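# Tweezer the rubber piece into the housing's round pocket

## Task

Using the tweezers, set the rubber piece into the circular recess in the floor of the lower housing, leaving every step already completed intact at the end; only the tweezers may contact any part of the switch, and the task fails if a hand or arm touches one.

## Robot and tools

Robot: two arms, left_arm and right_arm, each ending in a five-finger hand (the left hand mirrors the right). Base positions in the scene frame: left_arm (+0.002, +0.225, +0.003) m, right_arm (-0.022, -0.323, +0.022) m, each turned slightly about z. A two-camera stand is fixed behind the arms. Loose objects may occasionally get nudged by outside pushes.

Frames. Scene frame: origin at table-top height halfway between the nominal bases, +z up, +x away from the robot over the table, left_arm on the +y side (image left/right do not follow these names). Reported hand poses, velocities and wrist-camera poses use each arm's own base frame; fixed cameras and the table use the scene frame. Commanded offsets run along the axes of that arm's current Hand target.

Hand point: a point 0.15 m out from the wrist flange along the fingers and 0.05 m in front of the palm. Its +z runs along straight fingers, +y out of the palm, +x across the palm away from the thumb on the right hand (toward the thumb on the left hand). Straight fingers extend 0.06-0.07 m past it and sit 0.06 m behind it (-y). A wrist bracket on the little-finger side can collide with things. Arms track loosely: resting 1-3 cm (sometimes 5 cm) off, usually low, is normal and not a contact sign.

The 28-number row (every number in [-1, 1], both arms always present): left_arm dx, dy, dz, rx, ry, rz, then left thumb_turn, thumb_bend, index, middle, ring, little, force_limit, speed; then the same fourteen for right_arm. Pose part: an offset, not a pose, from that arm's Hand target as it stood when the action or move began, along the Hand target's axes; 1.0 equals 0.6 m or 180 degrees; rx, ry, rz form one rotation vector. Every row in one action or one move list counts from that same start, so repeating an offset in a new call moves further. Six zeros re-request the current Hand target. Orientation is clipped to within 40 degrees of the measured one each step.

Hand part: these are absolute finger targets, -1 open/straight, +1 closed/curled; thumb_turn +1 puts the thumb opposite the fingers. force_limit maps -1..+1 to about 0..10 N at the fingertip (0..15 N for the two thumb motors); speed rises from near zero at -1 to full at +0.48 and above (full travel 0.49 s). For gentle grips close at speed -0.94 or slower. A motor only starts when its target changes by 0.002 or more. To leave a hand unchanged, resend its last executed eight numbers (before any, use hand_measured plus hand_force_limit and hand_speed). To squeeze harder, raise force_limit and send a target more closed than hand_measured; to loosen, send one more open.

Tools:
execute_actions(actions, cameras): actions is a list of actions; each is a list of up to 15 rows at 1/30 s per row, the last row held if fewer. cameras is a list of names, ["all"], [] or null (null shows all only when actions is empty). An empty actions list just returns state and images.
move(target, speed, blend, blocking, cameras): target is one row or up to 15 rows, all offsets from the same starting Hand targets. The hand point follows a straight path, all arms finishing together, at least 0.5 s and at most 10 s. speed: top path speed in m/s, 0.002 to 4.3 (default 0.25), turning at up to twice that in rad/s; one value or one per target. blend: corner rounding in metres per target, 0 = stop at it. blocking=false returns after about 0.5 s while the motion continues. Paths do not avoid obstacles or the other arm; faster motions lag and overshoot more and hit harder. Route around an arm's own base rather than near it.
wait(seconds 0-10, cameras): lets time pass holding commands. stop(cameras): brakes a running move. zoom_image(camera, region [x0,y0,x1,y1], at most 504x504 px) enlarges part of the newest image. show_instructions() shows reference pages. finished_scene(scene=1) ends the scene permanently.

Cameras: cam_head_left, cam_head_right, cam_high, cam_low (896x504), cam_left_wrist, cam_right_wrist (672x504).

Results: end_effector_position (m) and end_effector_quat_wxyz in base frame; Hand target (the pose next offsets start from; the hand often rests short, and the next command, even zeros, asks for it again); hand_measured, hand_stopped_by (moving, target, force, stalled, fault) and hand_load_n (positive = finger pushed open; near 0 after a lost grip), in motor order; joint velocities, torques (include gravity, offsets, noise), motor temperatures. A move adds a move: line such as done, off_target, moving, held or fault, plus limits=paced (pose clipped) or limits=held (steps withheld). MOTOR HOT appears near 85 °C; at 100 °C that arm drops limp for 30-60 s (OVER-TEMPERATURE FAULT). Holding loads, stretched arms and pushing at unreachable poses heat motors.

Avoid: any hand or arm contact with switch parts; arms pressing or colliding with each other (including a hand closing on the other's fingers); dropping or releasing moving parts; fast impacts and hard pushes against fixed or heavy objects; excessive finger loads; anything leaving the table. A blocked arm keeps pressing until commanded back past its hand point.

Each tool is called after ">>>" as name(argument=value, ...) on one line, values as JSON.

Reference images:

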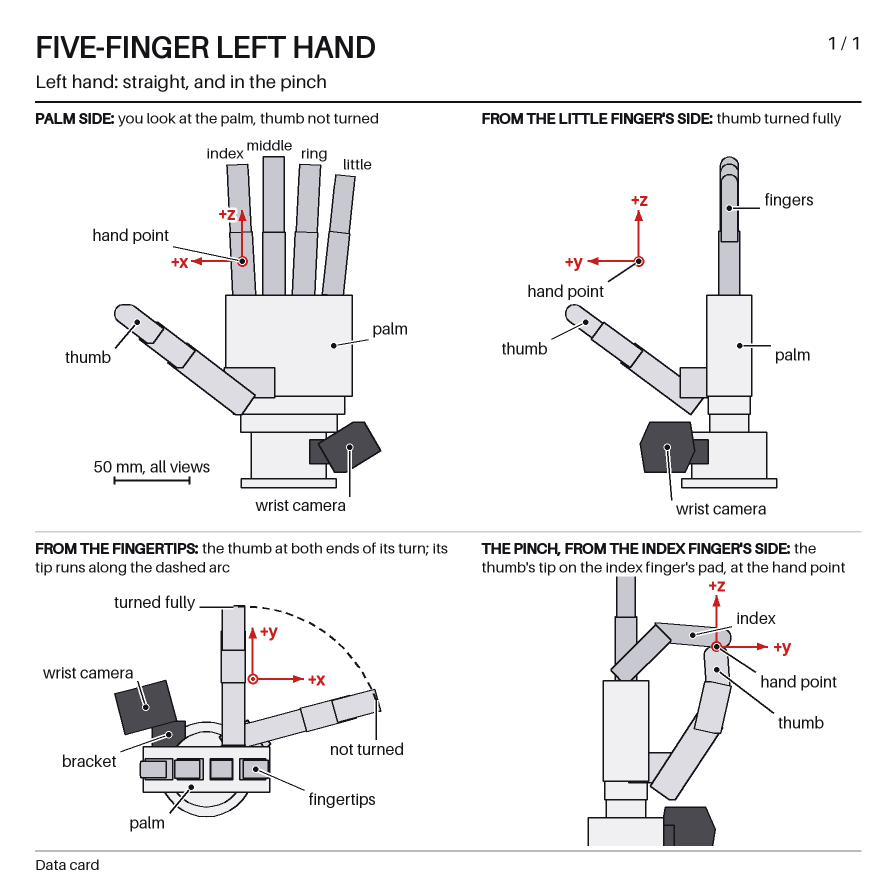

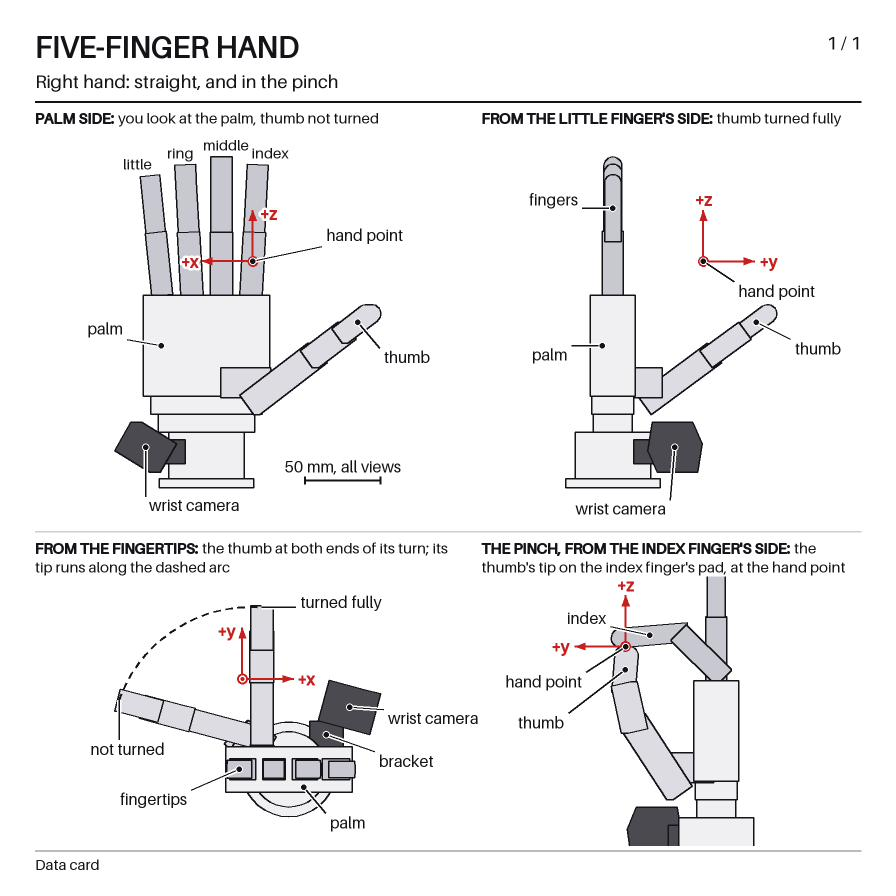

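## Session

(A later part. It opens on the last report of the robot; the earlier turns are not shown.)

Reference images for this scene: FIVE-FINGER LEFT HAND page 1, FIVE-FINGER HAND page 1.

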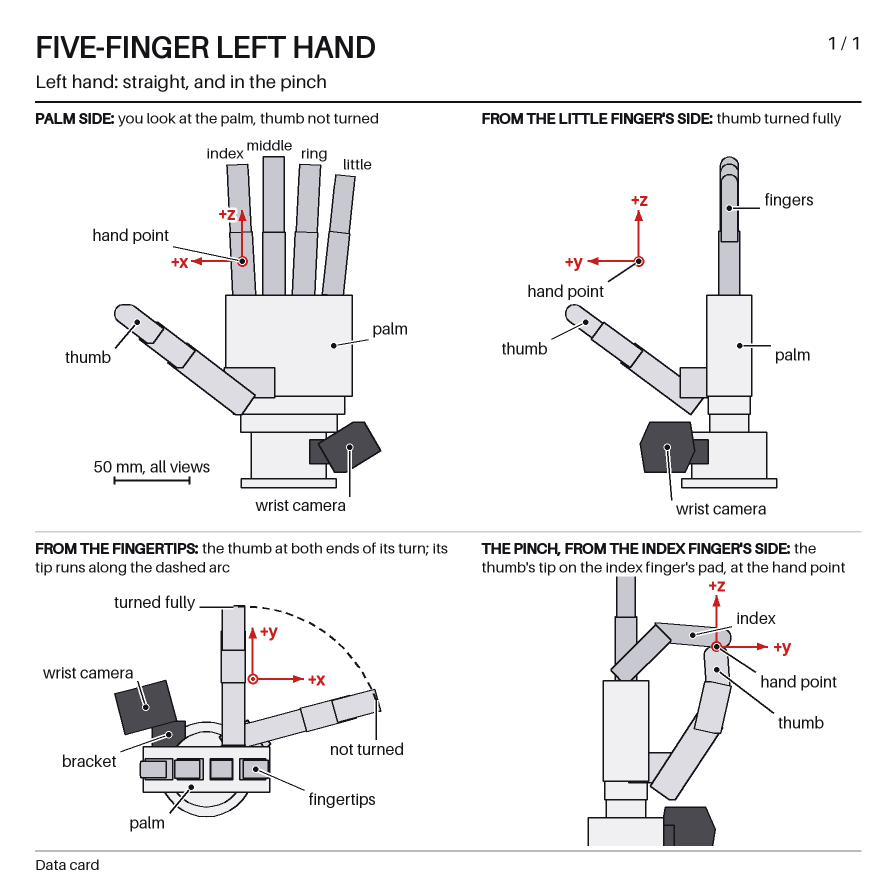

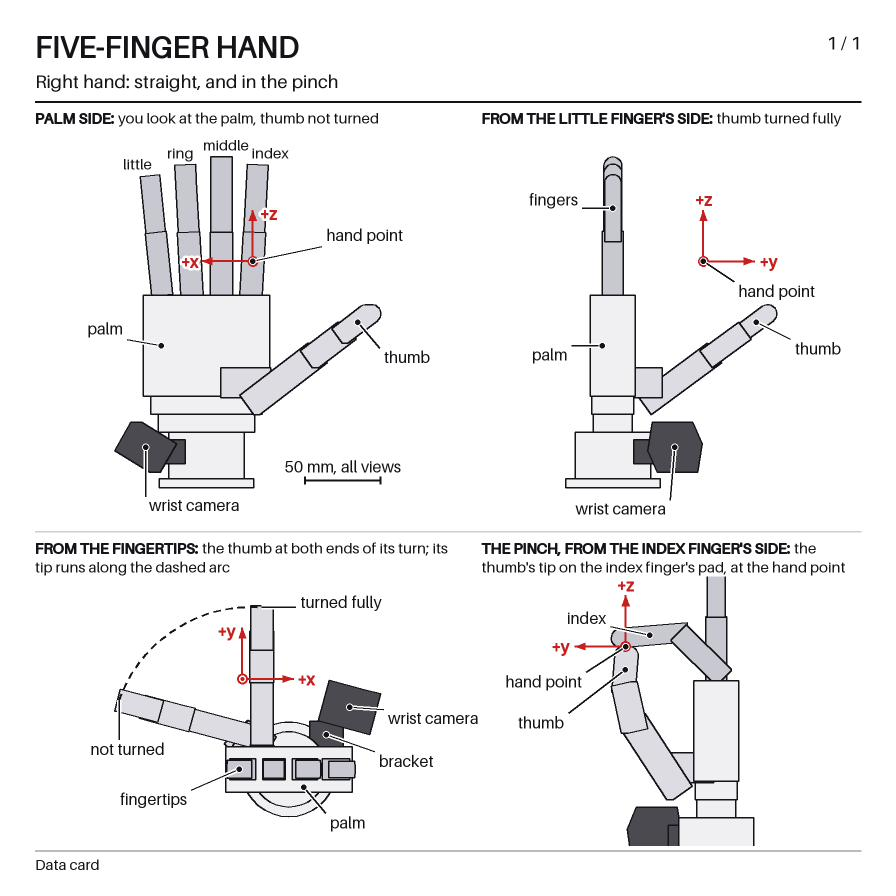

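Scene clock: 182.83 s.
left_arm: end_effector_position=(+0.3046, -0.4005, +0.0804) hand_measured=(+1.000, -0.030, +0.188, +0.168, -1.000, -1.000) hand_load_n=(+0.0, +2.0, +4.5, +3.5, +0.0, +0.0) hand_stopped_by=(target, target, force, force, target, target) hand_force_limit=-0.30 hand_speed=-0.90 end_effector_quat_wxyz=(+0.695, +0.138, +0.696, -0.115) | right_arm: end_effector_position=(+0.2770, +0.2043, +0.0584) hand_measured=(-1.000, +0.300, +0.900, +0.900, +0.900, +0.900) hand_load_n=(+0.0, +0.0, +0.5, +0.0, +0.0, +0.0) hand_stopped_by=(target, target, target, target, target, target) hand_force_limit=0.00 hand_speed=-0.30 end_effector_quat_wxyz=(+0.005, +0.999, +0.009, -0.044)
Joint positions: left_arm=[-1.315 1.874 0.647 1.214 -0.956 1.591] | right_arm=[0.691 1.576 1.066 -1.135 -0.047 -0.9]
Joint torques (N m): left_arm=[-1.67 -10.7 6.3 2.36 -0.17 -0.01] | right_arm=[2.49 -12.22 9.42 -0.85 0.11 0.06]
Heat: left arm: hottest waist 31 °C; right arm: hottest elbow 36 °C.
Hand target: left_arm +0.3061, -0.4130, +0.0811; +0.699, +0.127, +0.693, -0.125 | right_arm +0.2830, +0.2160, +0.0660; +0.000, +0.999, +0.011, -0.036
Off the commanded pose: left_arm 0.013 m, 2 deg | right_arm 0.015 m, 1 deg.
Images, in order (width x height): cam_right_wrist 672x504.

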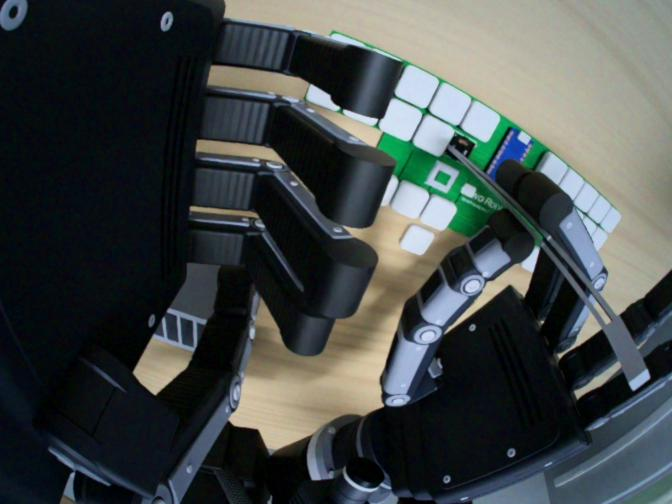

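>>> move(target=[[-0.0133,0,0.0001,0,0,0,1,-0.03,0.19,0.18,-1,-1,-0.3,-0.9,0,0,0,0,0,0,-1,0.3,0.9,0.9,0.9,0.9,0,-0.3]], speed=0.03, cameras=["cam_right_wrist"])

>>> zoom_image(camera="cam_right_wrist", region=[430, 125, 490, 175])

Scene clock: 184.43 s.
left_arm: end_effector_position=(+0.3046, -0.4005, +0.0804) hand_measured=(+1.000, -0.030, +0.188, +0.168, -1.000, -1.000) hand_load_n=(+0.0, +2.0, +4.5, +3.5, +0.0, +0.0) hand_stopped_by=(target, target, force, force, target, target) hand_force_limit=-0.30 hand_speed=-0.90 end_effector_quat_wxyz=(+0.695, +0.138, +0.696, -0.115) | right_arm: end_effector_position=(+0.2770, +0.2043, +0.0584) hand_measured=(-1.000, +0.300, +0.900, +0.900, +0.900, +0.900) hand_load_n=(+0.0, +0.0, +0.5, +0.0, +0.0, +0.0) hand_stopped_by=(target, target, target, target, target, target) hand_force_limit=0.00 hand_speed=-0.30 end_effector_quat_wxyz=(+0.005, +0.999, +0.009, -0.044)
Joint positions: left_arm=[-1.315 1.874 0.647 1.214 -0.956 1.591] | right_arm=[0.691 1.576 1.066 -1.135 -0.047 -0.9]
Joint torques (N m): left_arm=[-1.67 -12.57 6.22 1.51 -0.17 0.02] | right_arm=[2.49 -12.16 9.42 -0.87 0.11 0.06]
Heat: left arm: hottest waist 31 °C; right arm: hottest elbow 37 °C.
Hand target: left_arm +0.3060, -0.4130, +0.0890; +0.699, +0.127, +0.693, -0.125 | right_arm +0.2830, +0.2160, +0.0660; +0.000, +0.999, +0.011, -0.036
Off the commanded pose: left_arm 0.015 m, 2 deg | right_arm 0.015 m, 1 deg.
move: off_target (left_arm, right_arm)
Images, in order (width x height): cam_right_wrist 672x504.

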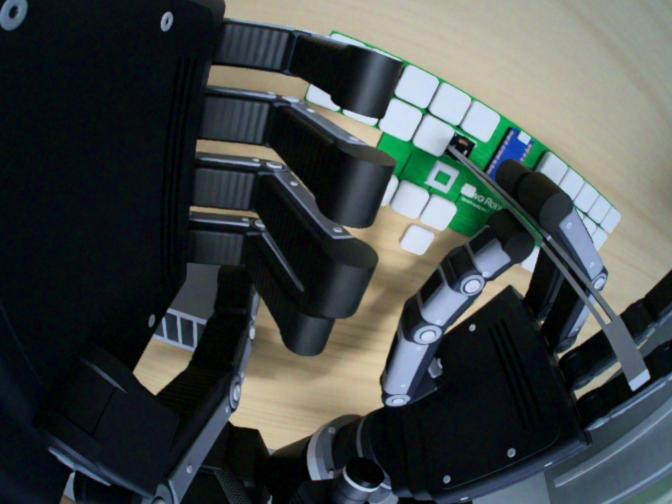

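Scaled by 8.400 from the camera's 672x504 image, which has a finer 960x720 frame.

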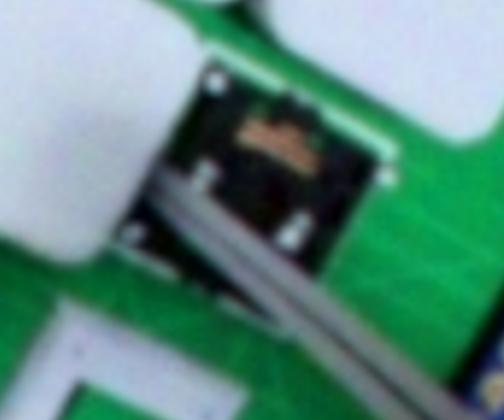

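>>> move(target=[[-0.0067,-0.0062,0.0024,0,0,0,1,-0.03,0.19,0.18,-1,-1,-0.3,-0.9,0,0,0,0,0,0,-1,0.3,0.9,0.9,0.9,0.9,0,-0.3]], speed=0.03, cameras=["cam_right_wrist"])

>>> zoom_image(camera="cam_right_wrist", region=[430, 125, 490, 175])

Scene clock: 185.43 s.
left_arm: end_effector_position=(+0.3056, -0.4039, +0.0842) hand_measured=(+1.000, -0.030, +0.188, +0.168, -1.000, -1.000) hand_load_n=(+0.5, +1.5, +4.5, +3.5, +0.0, +0.0) hand_stopped_by=(target, target, force, force, target, target) hand_force_limit=-0.30 hand_speed=-0.90 end_effector_quat_wxyz=(+0.696, +0.135, +0.696, -0.116) | right_arm: end_effector_position=(+0.2770, +0.2043, +0.0584) hand_measured=(-1.000, +0.300, +0.900, +0.900, +0.900, +0.900) hand_load_n=(+0.0, +0.0, +0.0, +0.0, +0.0, +0.0) hand_stopped_by=(target, target, target, target, target, target) hand_force_limit=0.00 hand_speed=-0.30 end_effector_quat_wxyz=(+0.005, +0.999, +0.009, -0.044)
Joint positions: left_arm=[-1.315 1.869 0.658 1.205 -0.959 1.591] | right_arm=[0.691 1.576 1.066 -1.135 -0.047 -0.9]
Joint torques (N m): left_arm=[-2.08 -12.86 6.37 1.29 -0.17 0] | right_arm=[2.49 -12.16 9.42 -0.87 0.11 0.06]
Heat: left arm: hottest waist 31 °C; right arm: hottest elbow 37 °C.
Hand target: left_arm +0.3060, -0.4169, +0.0930; +0.699, +0.127, +0.693, -0.125 | right_arm +0.2830, +0.2160, +0.0660; +0.000, +0.999, +0.011, -0.036
Off the commanded pose: left_arm 0.016 m, 1 deg | right_arm 0.015 m, 1 deg.
move: off_target (left_arm, right_arm)
Images, in order (width x height): cam_right_wrist 672x504.

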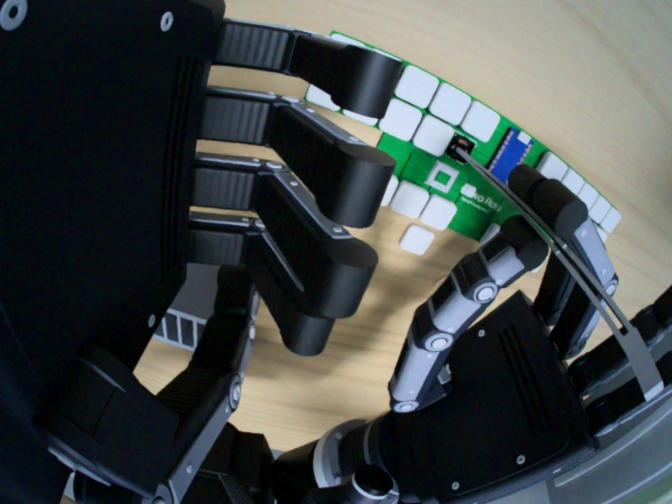

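Scaled by 8.400 from the camera's 672x504 image, which has a finer 960x720 frame.

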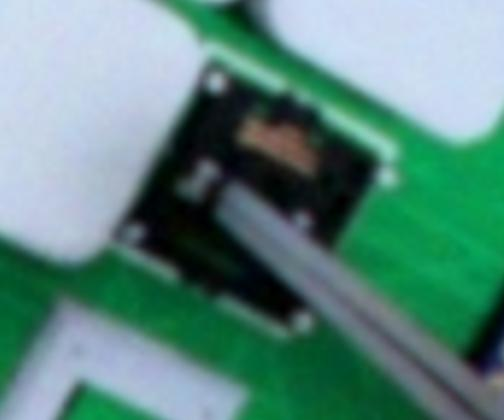

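>>> zoom_image(camera="cam_right_wrist", region=[444, 136, 474, 161])

>>> wait(seconds=0, cameras=["all"])

Scaled by 16.800 from the camera's 672x504 image, which has a finer 960x720 frame.

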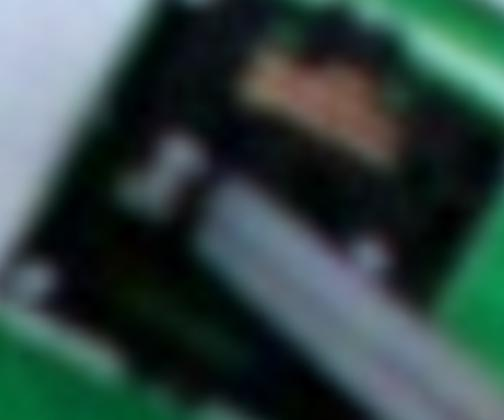

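Scene clock: 185.60 s.
left_arm: end_effector_position=(+0.3056, -0.4039, +0.0842) hand_measured=(+1.000, -0.030, +0.188, +0.168, -1.000, -1.000) hand_load_n=(+0.0, +1.5, +4.5, +3.5, +0.0, +0.0) hand_stopped_by=(target, target, force, force, target, target) hand_force_limit=-0.30 hand_speed=-0.90 end_effector_quat_wxyz=(+0.696, +0.135, +0.696, -0.116) | right_arm: end_effector_position=(+0.2770, +0.2043, +0.0584) hand_measured=(-1.000, +0.300, +0.900, +0.900, +0.900, +0.900) hand_load_n=(+0.0, +0.0, +0.0, +0.0, +0.0, +0.0) hand_stopped_by=(target, target, target, target, target, target) hand_force_limit=0.00 hand_speed=-0.30 end_effector_quat_wxyz=(+0.005, +0.999, +0.009, -0.044)
Joint positions: left_arm=[-1.315 1.869 0.658 1.204 -0.959 1.591] | right_arm=[0.691 1.576 1.066 -1.135 -0.047 -0.9]
Joint torques (N m): left_arm=[-2.14 -12.81 6.23 1.28 -0.12 0.02] | right_arm=[2.43 -12.16 9.42 -0.87 0.11 0.06]
Heat: left arm: hottest waist 31 °C; right arm: hottest elbow 37 °C.
Hand target: left_arm +0.3060, -0.4169, +0.0930; +0.699, +0.127, +0.693, -0.125 | right_arm +0.2830, +0.2160, +0.0660; +0.000, +0.999, +0.011, -0.036
Off the commanded pose: left_arm 0.016 m, 1 deg | right_arm 0.015 m, 1 deg.

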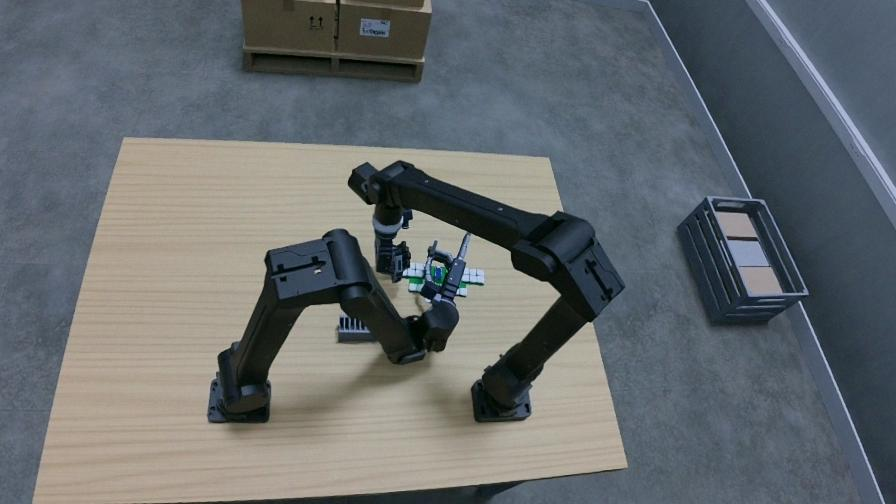

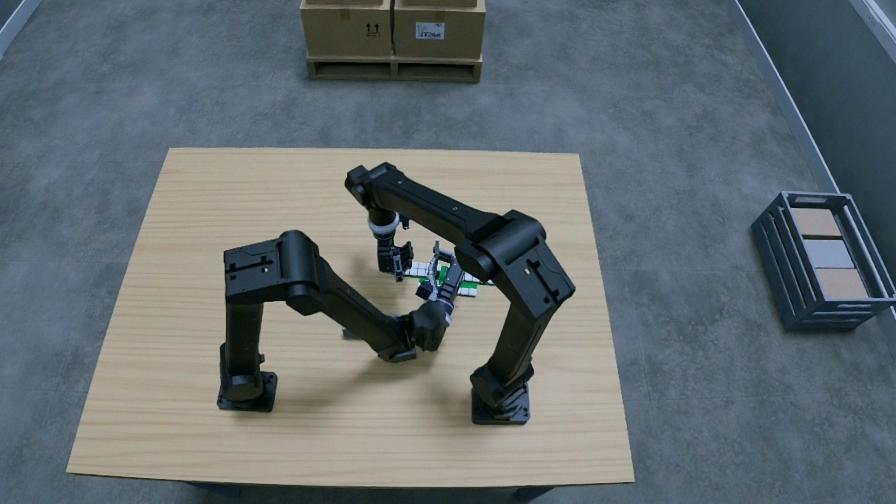

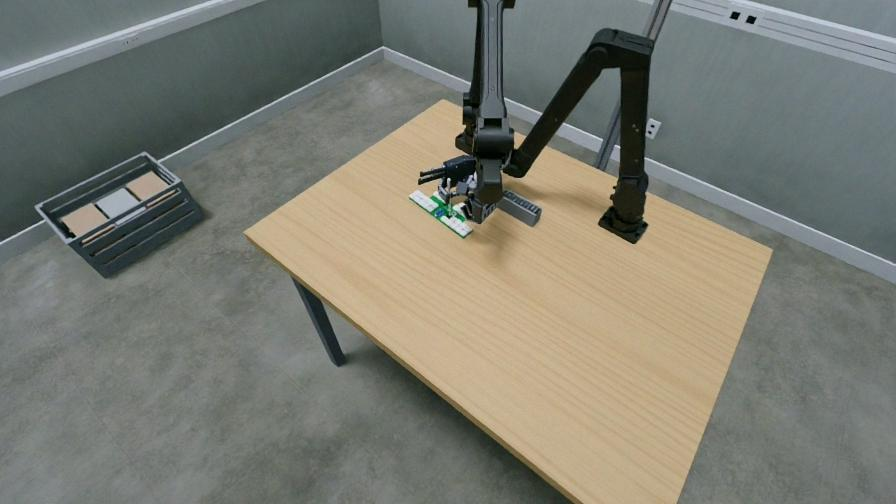

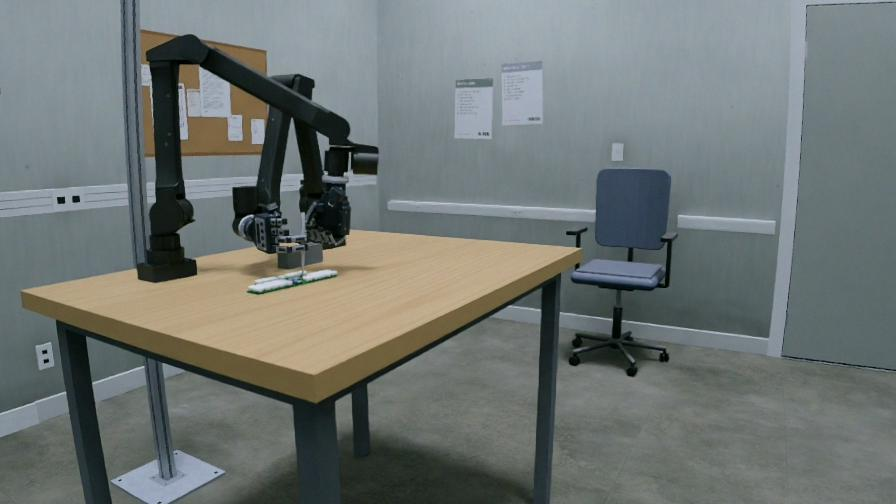

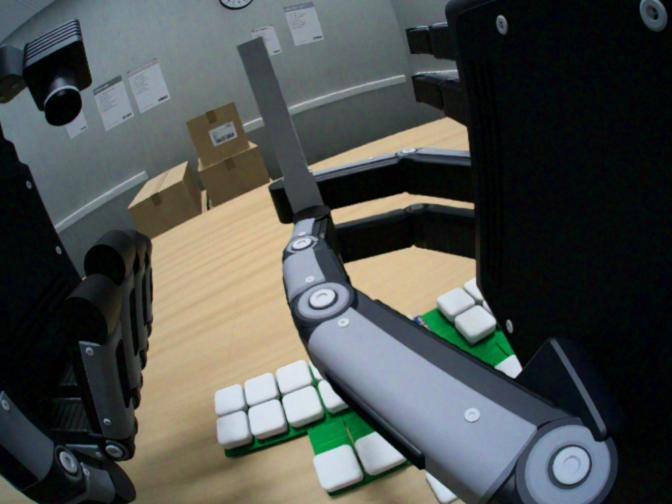

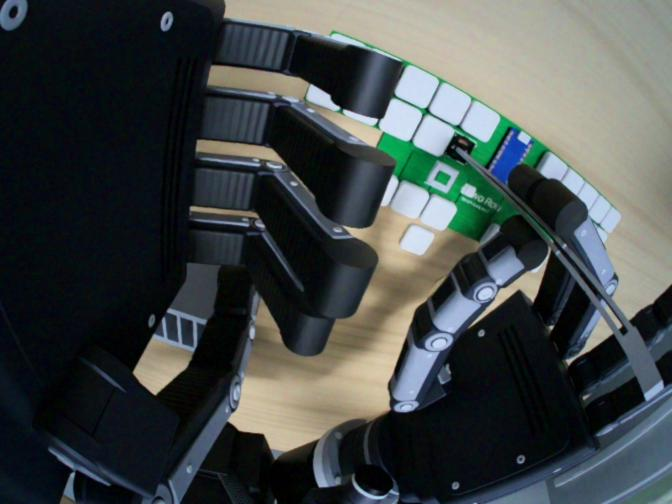

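>>> wait(seconds=0, cameras=["cam_right_wrist"])

>>> zoom_image(camera="cam_right_wrist", region=[450, 140, 468, 155])

>>> zoom_image(camera="cam_right_wrist", region=[420, 130, 540, 230])

Scene clock: 185.97 s.
left_arm: end_effector_position=(+0.3056, -0.4039, +0.0842) hand_measured=(+1.000, -0.030, +0.188, +0.168, -1.000, -1.000) hand_load_n=(+0.0, +1.5, +4.5, +3.5, +0.0, +0.0) hand_stopped_by=(target, target, force, force, target, target) hand_force_limit=-0.30 hand_speed=-0.90 end_effector_quat_wxyz=(+0.696, +0.135, +0.696, -0.116) | right_arm: end_effector_position=(+0.2770, +0.2043, +0.0584) hand_measured=(-1.000, +0.300, +0.900, +0.900, +0.900, +0.900) hand_load_n=(+0.0, +0.0, +0.0, +0.0, +0.0, +0.0) hand_stopped_by=(target, target, target, target, target, target) hand_force_limit=0.00 hand_speed=-0.30 end_effector_quat_wxyz=(+0.005, +0.999, +0.009, -0.044)
Joint positions: left_arm=[-1.315 1.869 0.658 1.204 -0.959 1.591] | right_arm=[0.691 1.576 1.066 -1.135 -0.047 -0.9]
Joint torques (N m): left_arm=[-1.96 -13.04 6.3 1.25 -0.13 0] | right_arm=[2.49 -12.16 9.4 -0.87 0.11 0.06]
Heat: left arm: hottest waist 31 °C; right arm: hottest elbow 37 °C.
Hand target: left_arm +0.3060, -0.4169, +0.0930; +0.699, +0.127, +0.693, -0.125 | right_arm +0.2830, +0.2160, +0.0660; +0.000, +0.999, +0.011, -0.036
Off the commanded pose: left_arm 0.016 m, 1 deg | right_arm 0.015 m, 1 deg.
Images, in order (width x height): cam_right_wrist 672x504.

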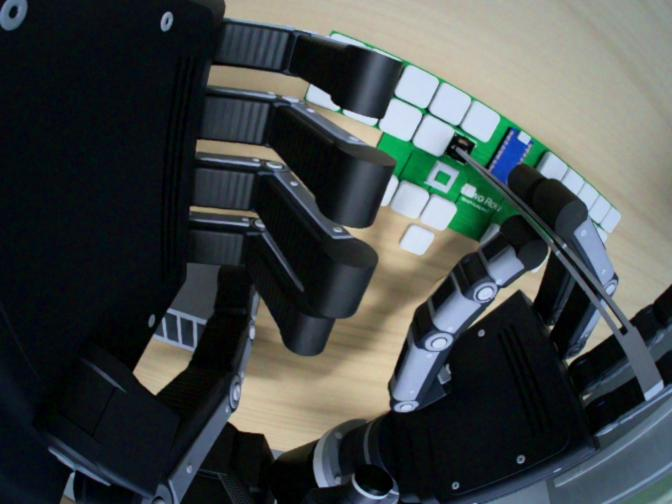

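Scaled by 28.000 from the camera's 672x504 image, which has a finer 960x720 frame.

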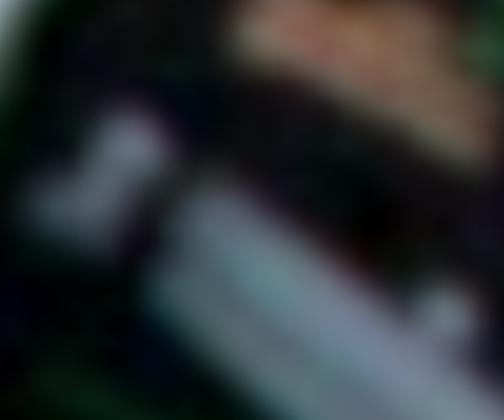

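Scaled by 4.200 from the camera's 672x504 image, which has a finer 960x720 frame.

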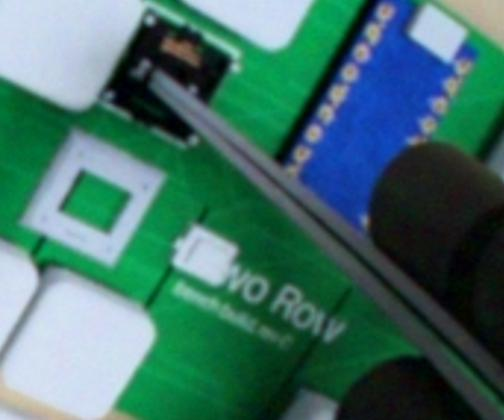

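>>> move(target=[[0.0033,-0.0068,0.0008,0,0,0,1,-0.03,0.19,0.18,-1,-1,-0.3,-0.9,0,0,0,0,0,0,-1,0.3,0.9,0.9,0.9,0.9,0,-0.3]], speed=0.03, cameras=["cam_right_wrist"])

>>> zoom_image(camera="cam_right_wrist", region=[444, 136, 474, 161])

Scene clock: 187.73 s.
left_arm: end_effector_position=(+0.3061, -0.4075, +0.0871) hand_measured=(+1.000, -0.030, +0.188, +0.168, -1.000, -1.000) hand_load_n=(+0.0, +1.5, +4.5, +3.5, +0.0, +0.0) hand_stopped_by=(target, target, force, force, target, target) hand_force_limit=-0.30 hand_speed=-0.90 end_effector_quat_wxyz=(+0.698, +0.130, +0.694, -0.118) | right_arm: end_effector_position=(+0.2770, +0.2043, +0.0584) hand_measured=(-1.000, +0.300, +0.900, +0.900, +0.900, +0.900) hand_load_n=(+0.0, +0.0, +0.0, +0.0, +0.0, +0.0) hand_stopped_by=(target, target, target, target, target, target) hand_force_limit=0.00 hand_speed=-0.30 end_effector_quat_wxyz=(+0.005, +0.999, +0.009, -0.044)
Joint positions: left_arm=[-1.316 1.869 0.668 1.204 -0.963 1.591] | right_arm=[0.691 1.576 1.066 -1.135 -0.047 -0.9]
Joint torques (N m): left_arm=[-2.2 -12.4 6.35 1.2 -0.14 0.03] | right_arm=[2.49 -12.16 9.42 -0.87 0.11 0.06]
Heat: left arm: hottest waist 31 °C; right arm: hottest elbow 37 °C.
Hand target: left_arm +0.3051, -0.4211, +0.0910; +0.699, +0.127, +0.693, -0.125 | right_arm +0.2830, +0.2160, +0.0660; +0.000, +0.999, +0.011, -0.036
Off the commanded pose: left_arm 0.014 m, 1 deg | right_arm 0.015 m, 1 deg.
move: off_target (left_arm, right_arm)
Images, in order (width x height): cam_right_wrist 672x504.

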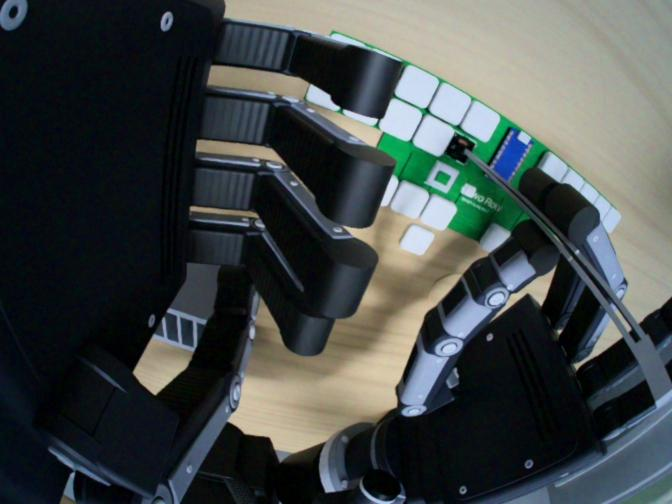

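Scaled by 16.800 from the camera's 672x504 image, which has a finer 960x720 frame.

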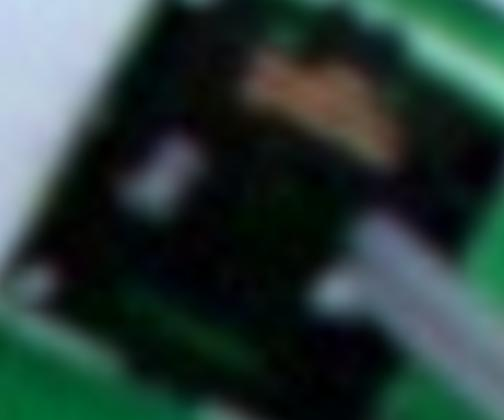

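>>> zoom_image(camera="cam_right_wrist", region=[458, 142, 476, 157])

Scaled by 28.000 from the camera's 672x504 image, which has a finer 960x720 frame.

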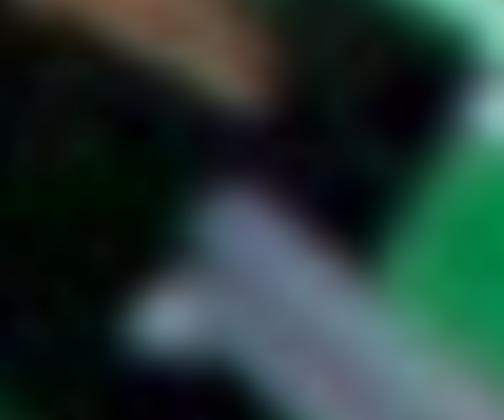

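>>> move(target=[[-0.02,-0.0047,0.0018,0,0,0,1,-0.03,0.19,0.18,-1,-1,-0.3,-0.9,0,0,0,0,0,0,-1,0.3,0.9,0.9,0.9,0.9,0,-0.3]], speed=0.03, cameras=["cam_right_wrist"])

>>> zoom_image(camera="cam_right_wrist", region=[450, 136, 498, 176])

Scene clock: 189.07 s.
left_arm: end_effector_position=(+0.3061, -0.4100, +0.0945) hand_measured=(+1.000, -0.030, +0.188, +0.168, -1.000, -1.000) hand_load_n=(+0.0, +1.5, +4.5, +3.5, +0.0, +0.0) hand_stopped_by=(target, target, force, force, target, target) hand_force_limit=-0.30 hand_speed=-0.90 end_effector_quat_wxyz=(+0.697, +0.133, +0.696, -0.115) | right_arm: end_effector_position=(+0.2770, +0.2043, +0.0584) hand_measured=(-1.000, +0.300, +0.900, +0.900, +0.900, +0.900) hand_load_n=(+0.0, +0.0, +0.5, +0.0, +0.0, +0.5) hand_stopped_by=(target, target, target, target, target, target) hand_force_limit=0.00 hand_speed=-0.30 end_effector_quat_wxyz=(+0.005, +0.999, +0.009, -0.044)
Joint positions: left_arm=[-1.318 1.845 0.676 1.164 -0.965 1.591] | right_arm=[0.691 1.576 1.066 -1.135 -0.047 -0.9]
Joint torques (N m): left_arm=[-2.43 -12.81 6.71 1.36 -0.14 -0.03] | right_arm=[2.49 -12.16 9.4 -0.87 0.11 0.06]
Heat: left arm: hottest waist 31 °C; right arm: hottest elbow 37 °C.
Hand target: left_arm +0.3050, -0.4240, +0.1031; +0.699, +0.127, +0.693, -0.125 | right_arm +0.2830, +0.2160, +0.0660; +0.000, +0.999, +0.011, -0.036
Off the commanded pose: left_arm 0.017 m, 1 deg | right_arm 0.015 m, 1 deg.
move: off_target (left_arm, right_arm)
Images, in order (width x height): cam_right_wrist 672x504.

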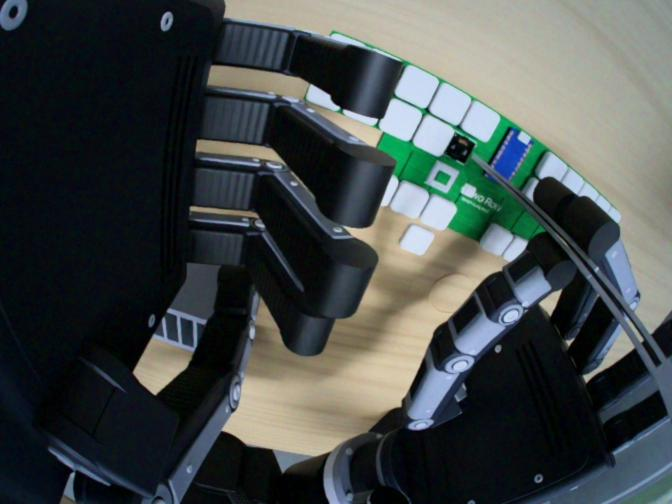

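Scaled by 10.500 from the camera's 672x504 image, which has a finer 960x720 frame.

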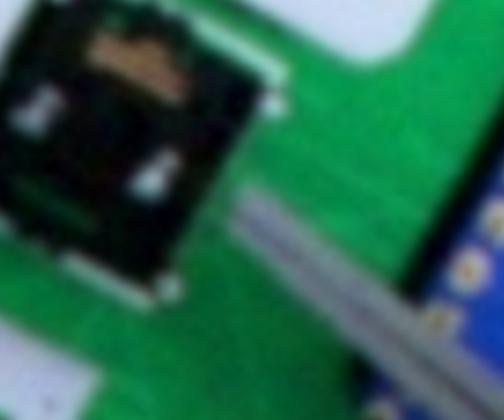

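>>> zoom_image(camera="cam_right_wrist", region=[466, 149, 484, 164])

>>> zoom_image(camera="cam_right_wrist", region=[440, 130, 476, 160])

Scaled by 28.000 from the camera's 672x504 image, which has a finer 960x720 frame.

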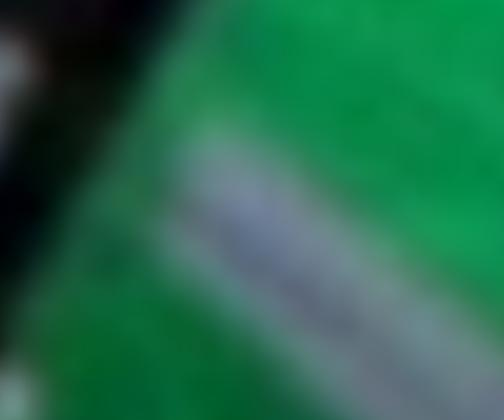

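Scaled by 14.000 from the camera's 672x504 image, which has a finer 960x720 frame.

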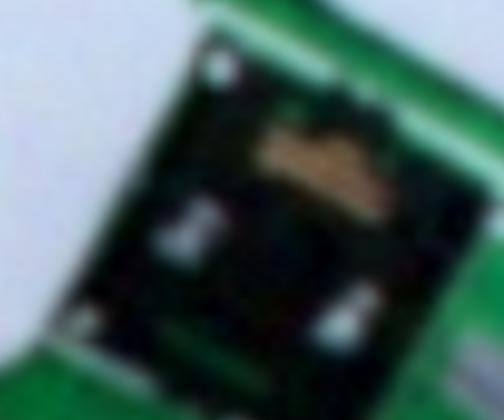

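>>> zoom_image(camera="cam_right_wrist", region=[400, 120, 484, 190])

>>> zoom_image(camera="cam_right_wrist", region=[430, 160, 514, 230])

Scaled by 6.000 from the camera's 672x504 image, which has a finer 960x720 frame.

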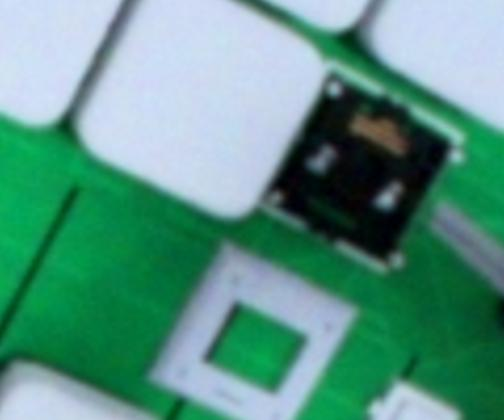

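Scaled by 6.000 from the camera's 672x504 image, which has a finer 960x720 frame.

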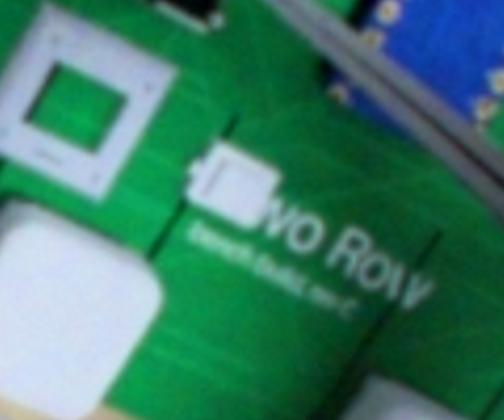

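>>> move(target=[[-0.0833,0,0.0005,0,0,0,1,-0.03,0.19,0.18,-1,-1,-0.3,-0.9,0,0,0,0,0,0,-1,0.3,0.9,0.9,0.9,0.9,0,-0.3]], speed=0.06, cameras=["cam_right_wrist"])

Scene clock: 191.47 s.
left_arm: end_effector_position=(+0.3059, -0.4089, +0.1412) hand_measured=(+1.000, -0.030, +0.188, +0.168, -1.000, -1.000) hand_load_n=(+0.0, +2.0, +4.5, +3.5, +0.0, +0.0) hand_stopped_by=(target, target, force, force, target, target) hand_force_limit=-0.30 hand_speed=-0.90 end_effector_quat_wxyz=(+0.696, +0.134, +0.696, -0.113) | right_arm: end_effector_position=(+0.2770, +0.2043, +0.0584) hand_measured=(-1.000, +0.300, +0.900, +0.900, +0.900, +0.900) hand_load_n=(+0.0, +0.0, +0.0, +0.0, +0.0, +0.0) hand_stopped_by=(target, target, target, target, target, target) hand_force_limit=0.00 hand_speed=-0.30 end_effector_quat_wxyz=(+0.005, +0.999, +0.009, -0.044)
Joint positions: left_arm=[-1.318 1.699 0.681 1.008 -0.966 1.591] | right_arm=[0.691 1.576 1.066 -1.135 -0.047 -0.9]
Joint torques (N m): left_arm=[-2.02 -12.34 8.16 1.32 -0.17 0.01] | right_arm=[2.49 -12.16 9.42 -0.87 0.11 0.06]
Heat: left arm: hottest waist 31 °C; right arm: hottest elbow 37 °C.
Hand target: left_arm +0.3049, -0.4241, +0.1530; +0.699, +0.127, +0.693, -0.125 | right_arm +0.2830, +0.2160, +0.0660; +0.000, +0.999, +0.011, -0.036
Off the commanded pose: left_arm 0.019 m, 2 deg | right_arm 0.015 m, 1 deg.
move: off_target (left_arm, right_arm)
Images, in order (width x height): cam_right_wrist 672x504.

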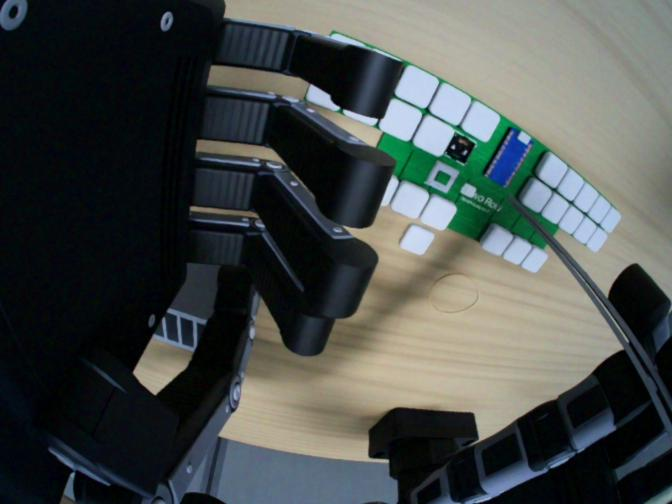

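>>> zoom_image(camera="cam_right_wrist", region=[496, 184, 532, 214])

>>> zoom_image(camera="cam_right_wrist", region=[440, 130, 524, 200])

>>> zoom_image(camera="cam_right_wrist", region=[380, 170, 500, 270])

Scaled by 14.000 from the camera's 672x504 image, which has a finer 960x720 frame.

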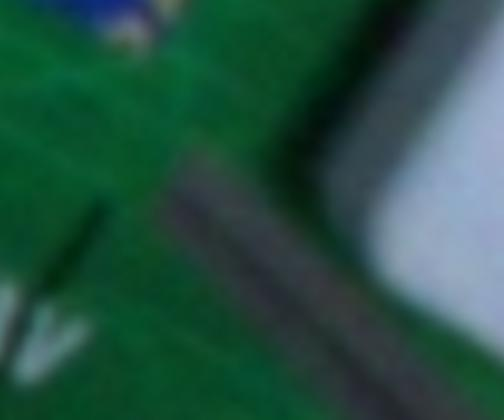

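Scaled by 6.000 from the camera's 672x504 image, which has a finer 960x720 frame.

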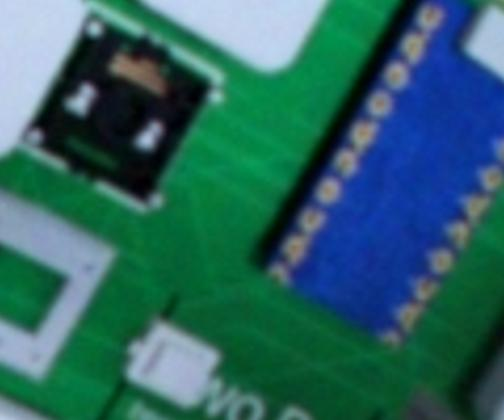

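Scaled by 4.200 from the camera's 672x504 image, which has a finer 960x720 frame.

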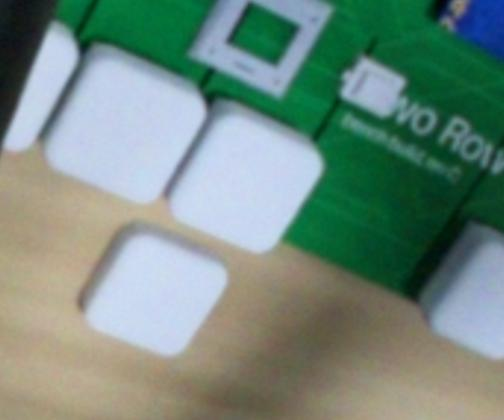

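>>> zoom_image(camera="cam_right_wrist", region=[376, 120, 460, 190])

>>> zoom_image(camera="cam_right_wrist", region=[440, 180, 524, 250])

>>> zoom_image(camera="cam_right_wrist", region=[480, 120, 564, 190])

>>> zoom_image(camera="cam_right_wrist", region=[500, 190, 584, 260])

Scaled by 6.000 from the camera's 672x504 image, which has a finer 960x720 frame.

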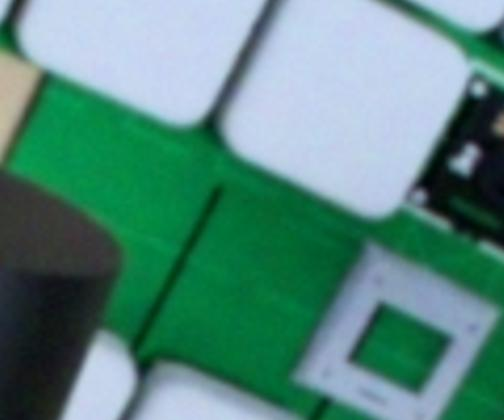

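Scaled by 6.000 from the camera's 672x504 image, which has a finer 960x720 frame.

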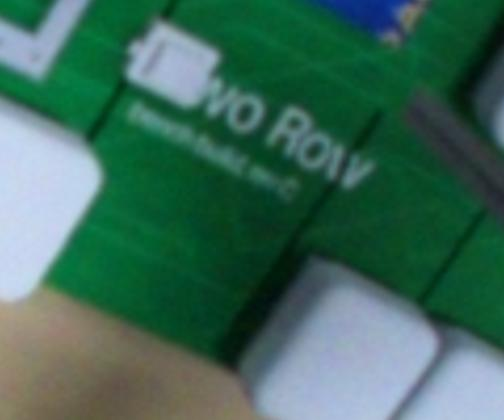

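Scaled by 6.000 from the camera's 672x504 image, which has a finer 960x720 frame.

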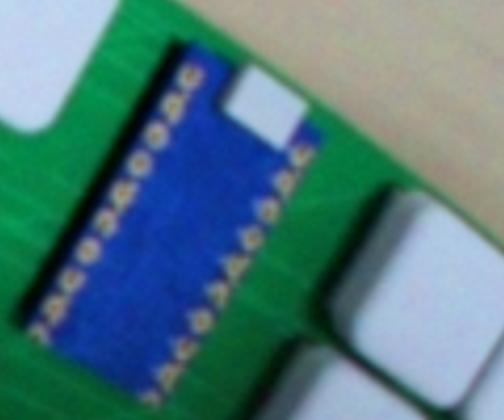

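Scaled by 6.000 from the camera's 672x504 image, which has a finer 960x720 frame.

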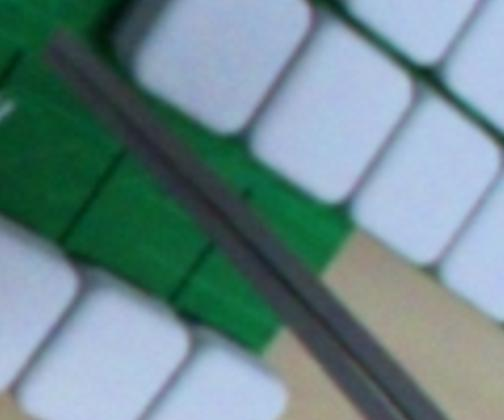

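>>> zoom_image(camera="cam_right_wrist", region=[504, 190, 516, 200])

Scaled by 42.000 from the camera's 672x504 image, which has a finer 960x720 frame.

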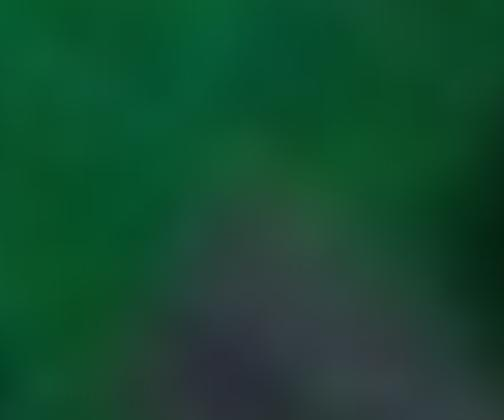

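>>> move(target=[[-0.05,0,0.0004,0,0,0,1,-0.03,0.19,0.18,-1,-1,-0.3,-0.9,0,0,0,0,0,0,-1,0.3,0.9,0.9,0.9,0.9,0,-0.3]], speed=0.06, cameras=["cam_right_wrist", "cam_high"])

>>> zoom_image(camera="cam_high", region=[380, 120, 560, 260])

Scene clock: 194.57 s.
left_arm: end_effector_position=(+0.3058, -0.4086, +0.1688) hand_measured=(+1.000, -0.030, +0.188, +0.168, -1.000, -1.000) hand_load_n=(+0.0, +1.5, +4.5, +3.5, +0.0, +0.0) hand_stopped_by=(target, target, force, force, target, target) hand_force_limit=-0.30 hand_speed=-0.90 end_effector_quat_wxyz=(+0.695, +0.135, +0.697, -0.112) | right_arm: end_effector_position=(+0.2770, +0.2043, +0.0584) hand_measured=(-1.000, +0.300, +0.900, +0.900, +0.900, +0.900) hand_load_n=(+0.0, +0.0, +0.0, +0.0, +0.0, +0.0) hand_stopped_by=(target, target, target, target, target, target) hand_force_limit=0.00 hand_speed=-0.30 end_effector_quat_wxyz=(+0.005, +0.999, +0.009, -0.044)
Joint positions: left_arm=[-1.318 1.619 0.694 0.911 -0.966 1.591] | right_arm=[0.691 1.576 1.066 -1.135 -0.047 -0.9]
Joint torques (N m): left_arm=[-2.14 -11.75 9.14 1.22 -0.17 0.01] | right_arm=[2.49 -12.16 9.4 -0.87 0.1 0.06]
Heat: left arm: hottest waist 31 °C; right arm: hottest elbow 38 °C.
Hand target: left_arm +0.3048, -0.4243, +0.1831; +0.699, +0.127, +0.693, -0.125 | right_arm +0.2830, +0.2160, +0.0660; +0.000, +0.999, +0.011, -0.036
Off the commanded pose: left_arm 0.021 m, 2 deg | right_arm 0.015 m, 1 deg.
move: off_target (left_arm, right_arm)
Images, in order (width x height): cam_high 896x504, cam_right_wrist 672x504.

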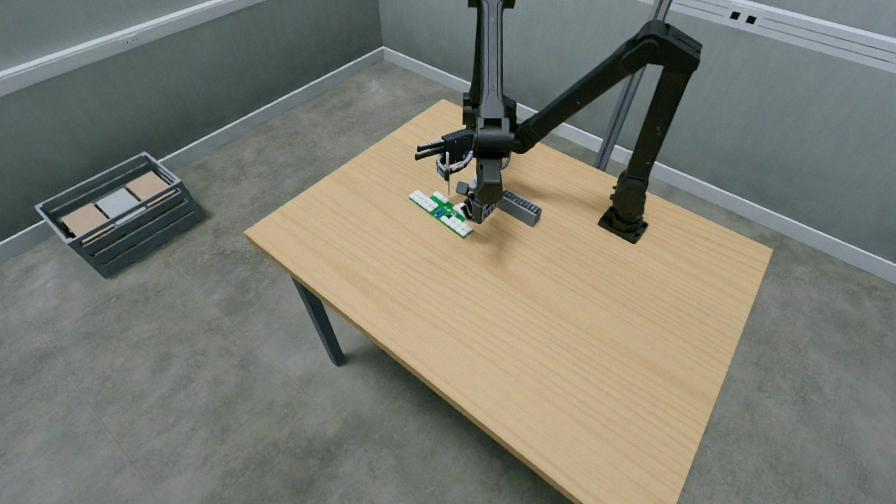

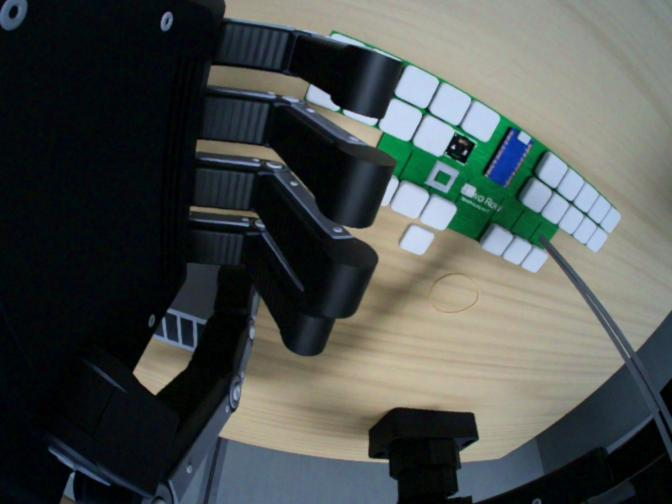

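Scaled by 2.800 from the camera's 896x504 image, which has a finer 1280x720 frame.

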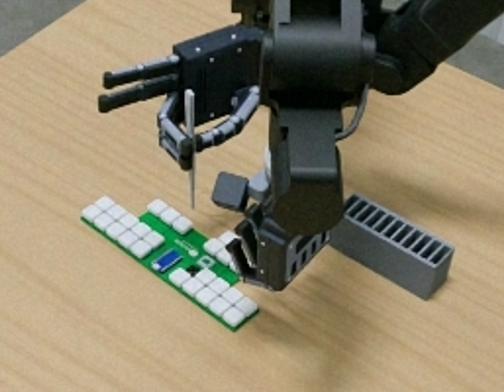

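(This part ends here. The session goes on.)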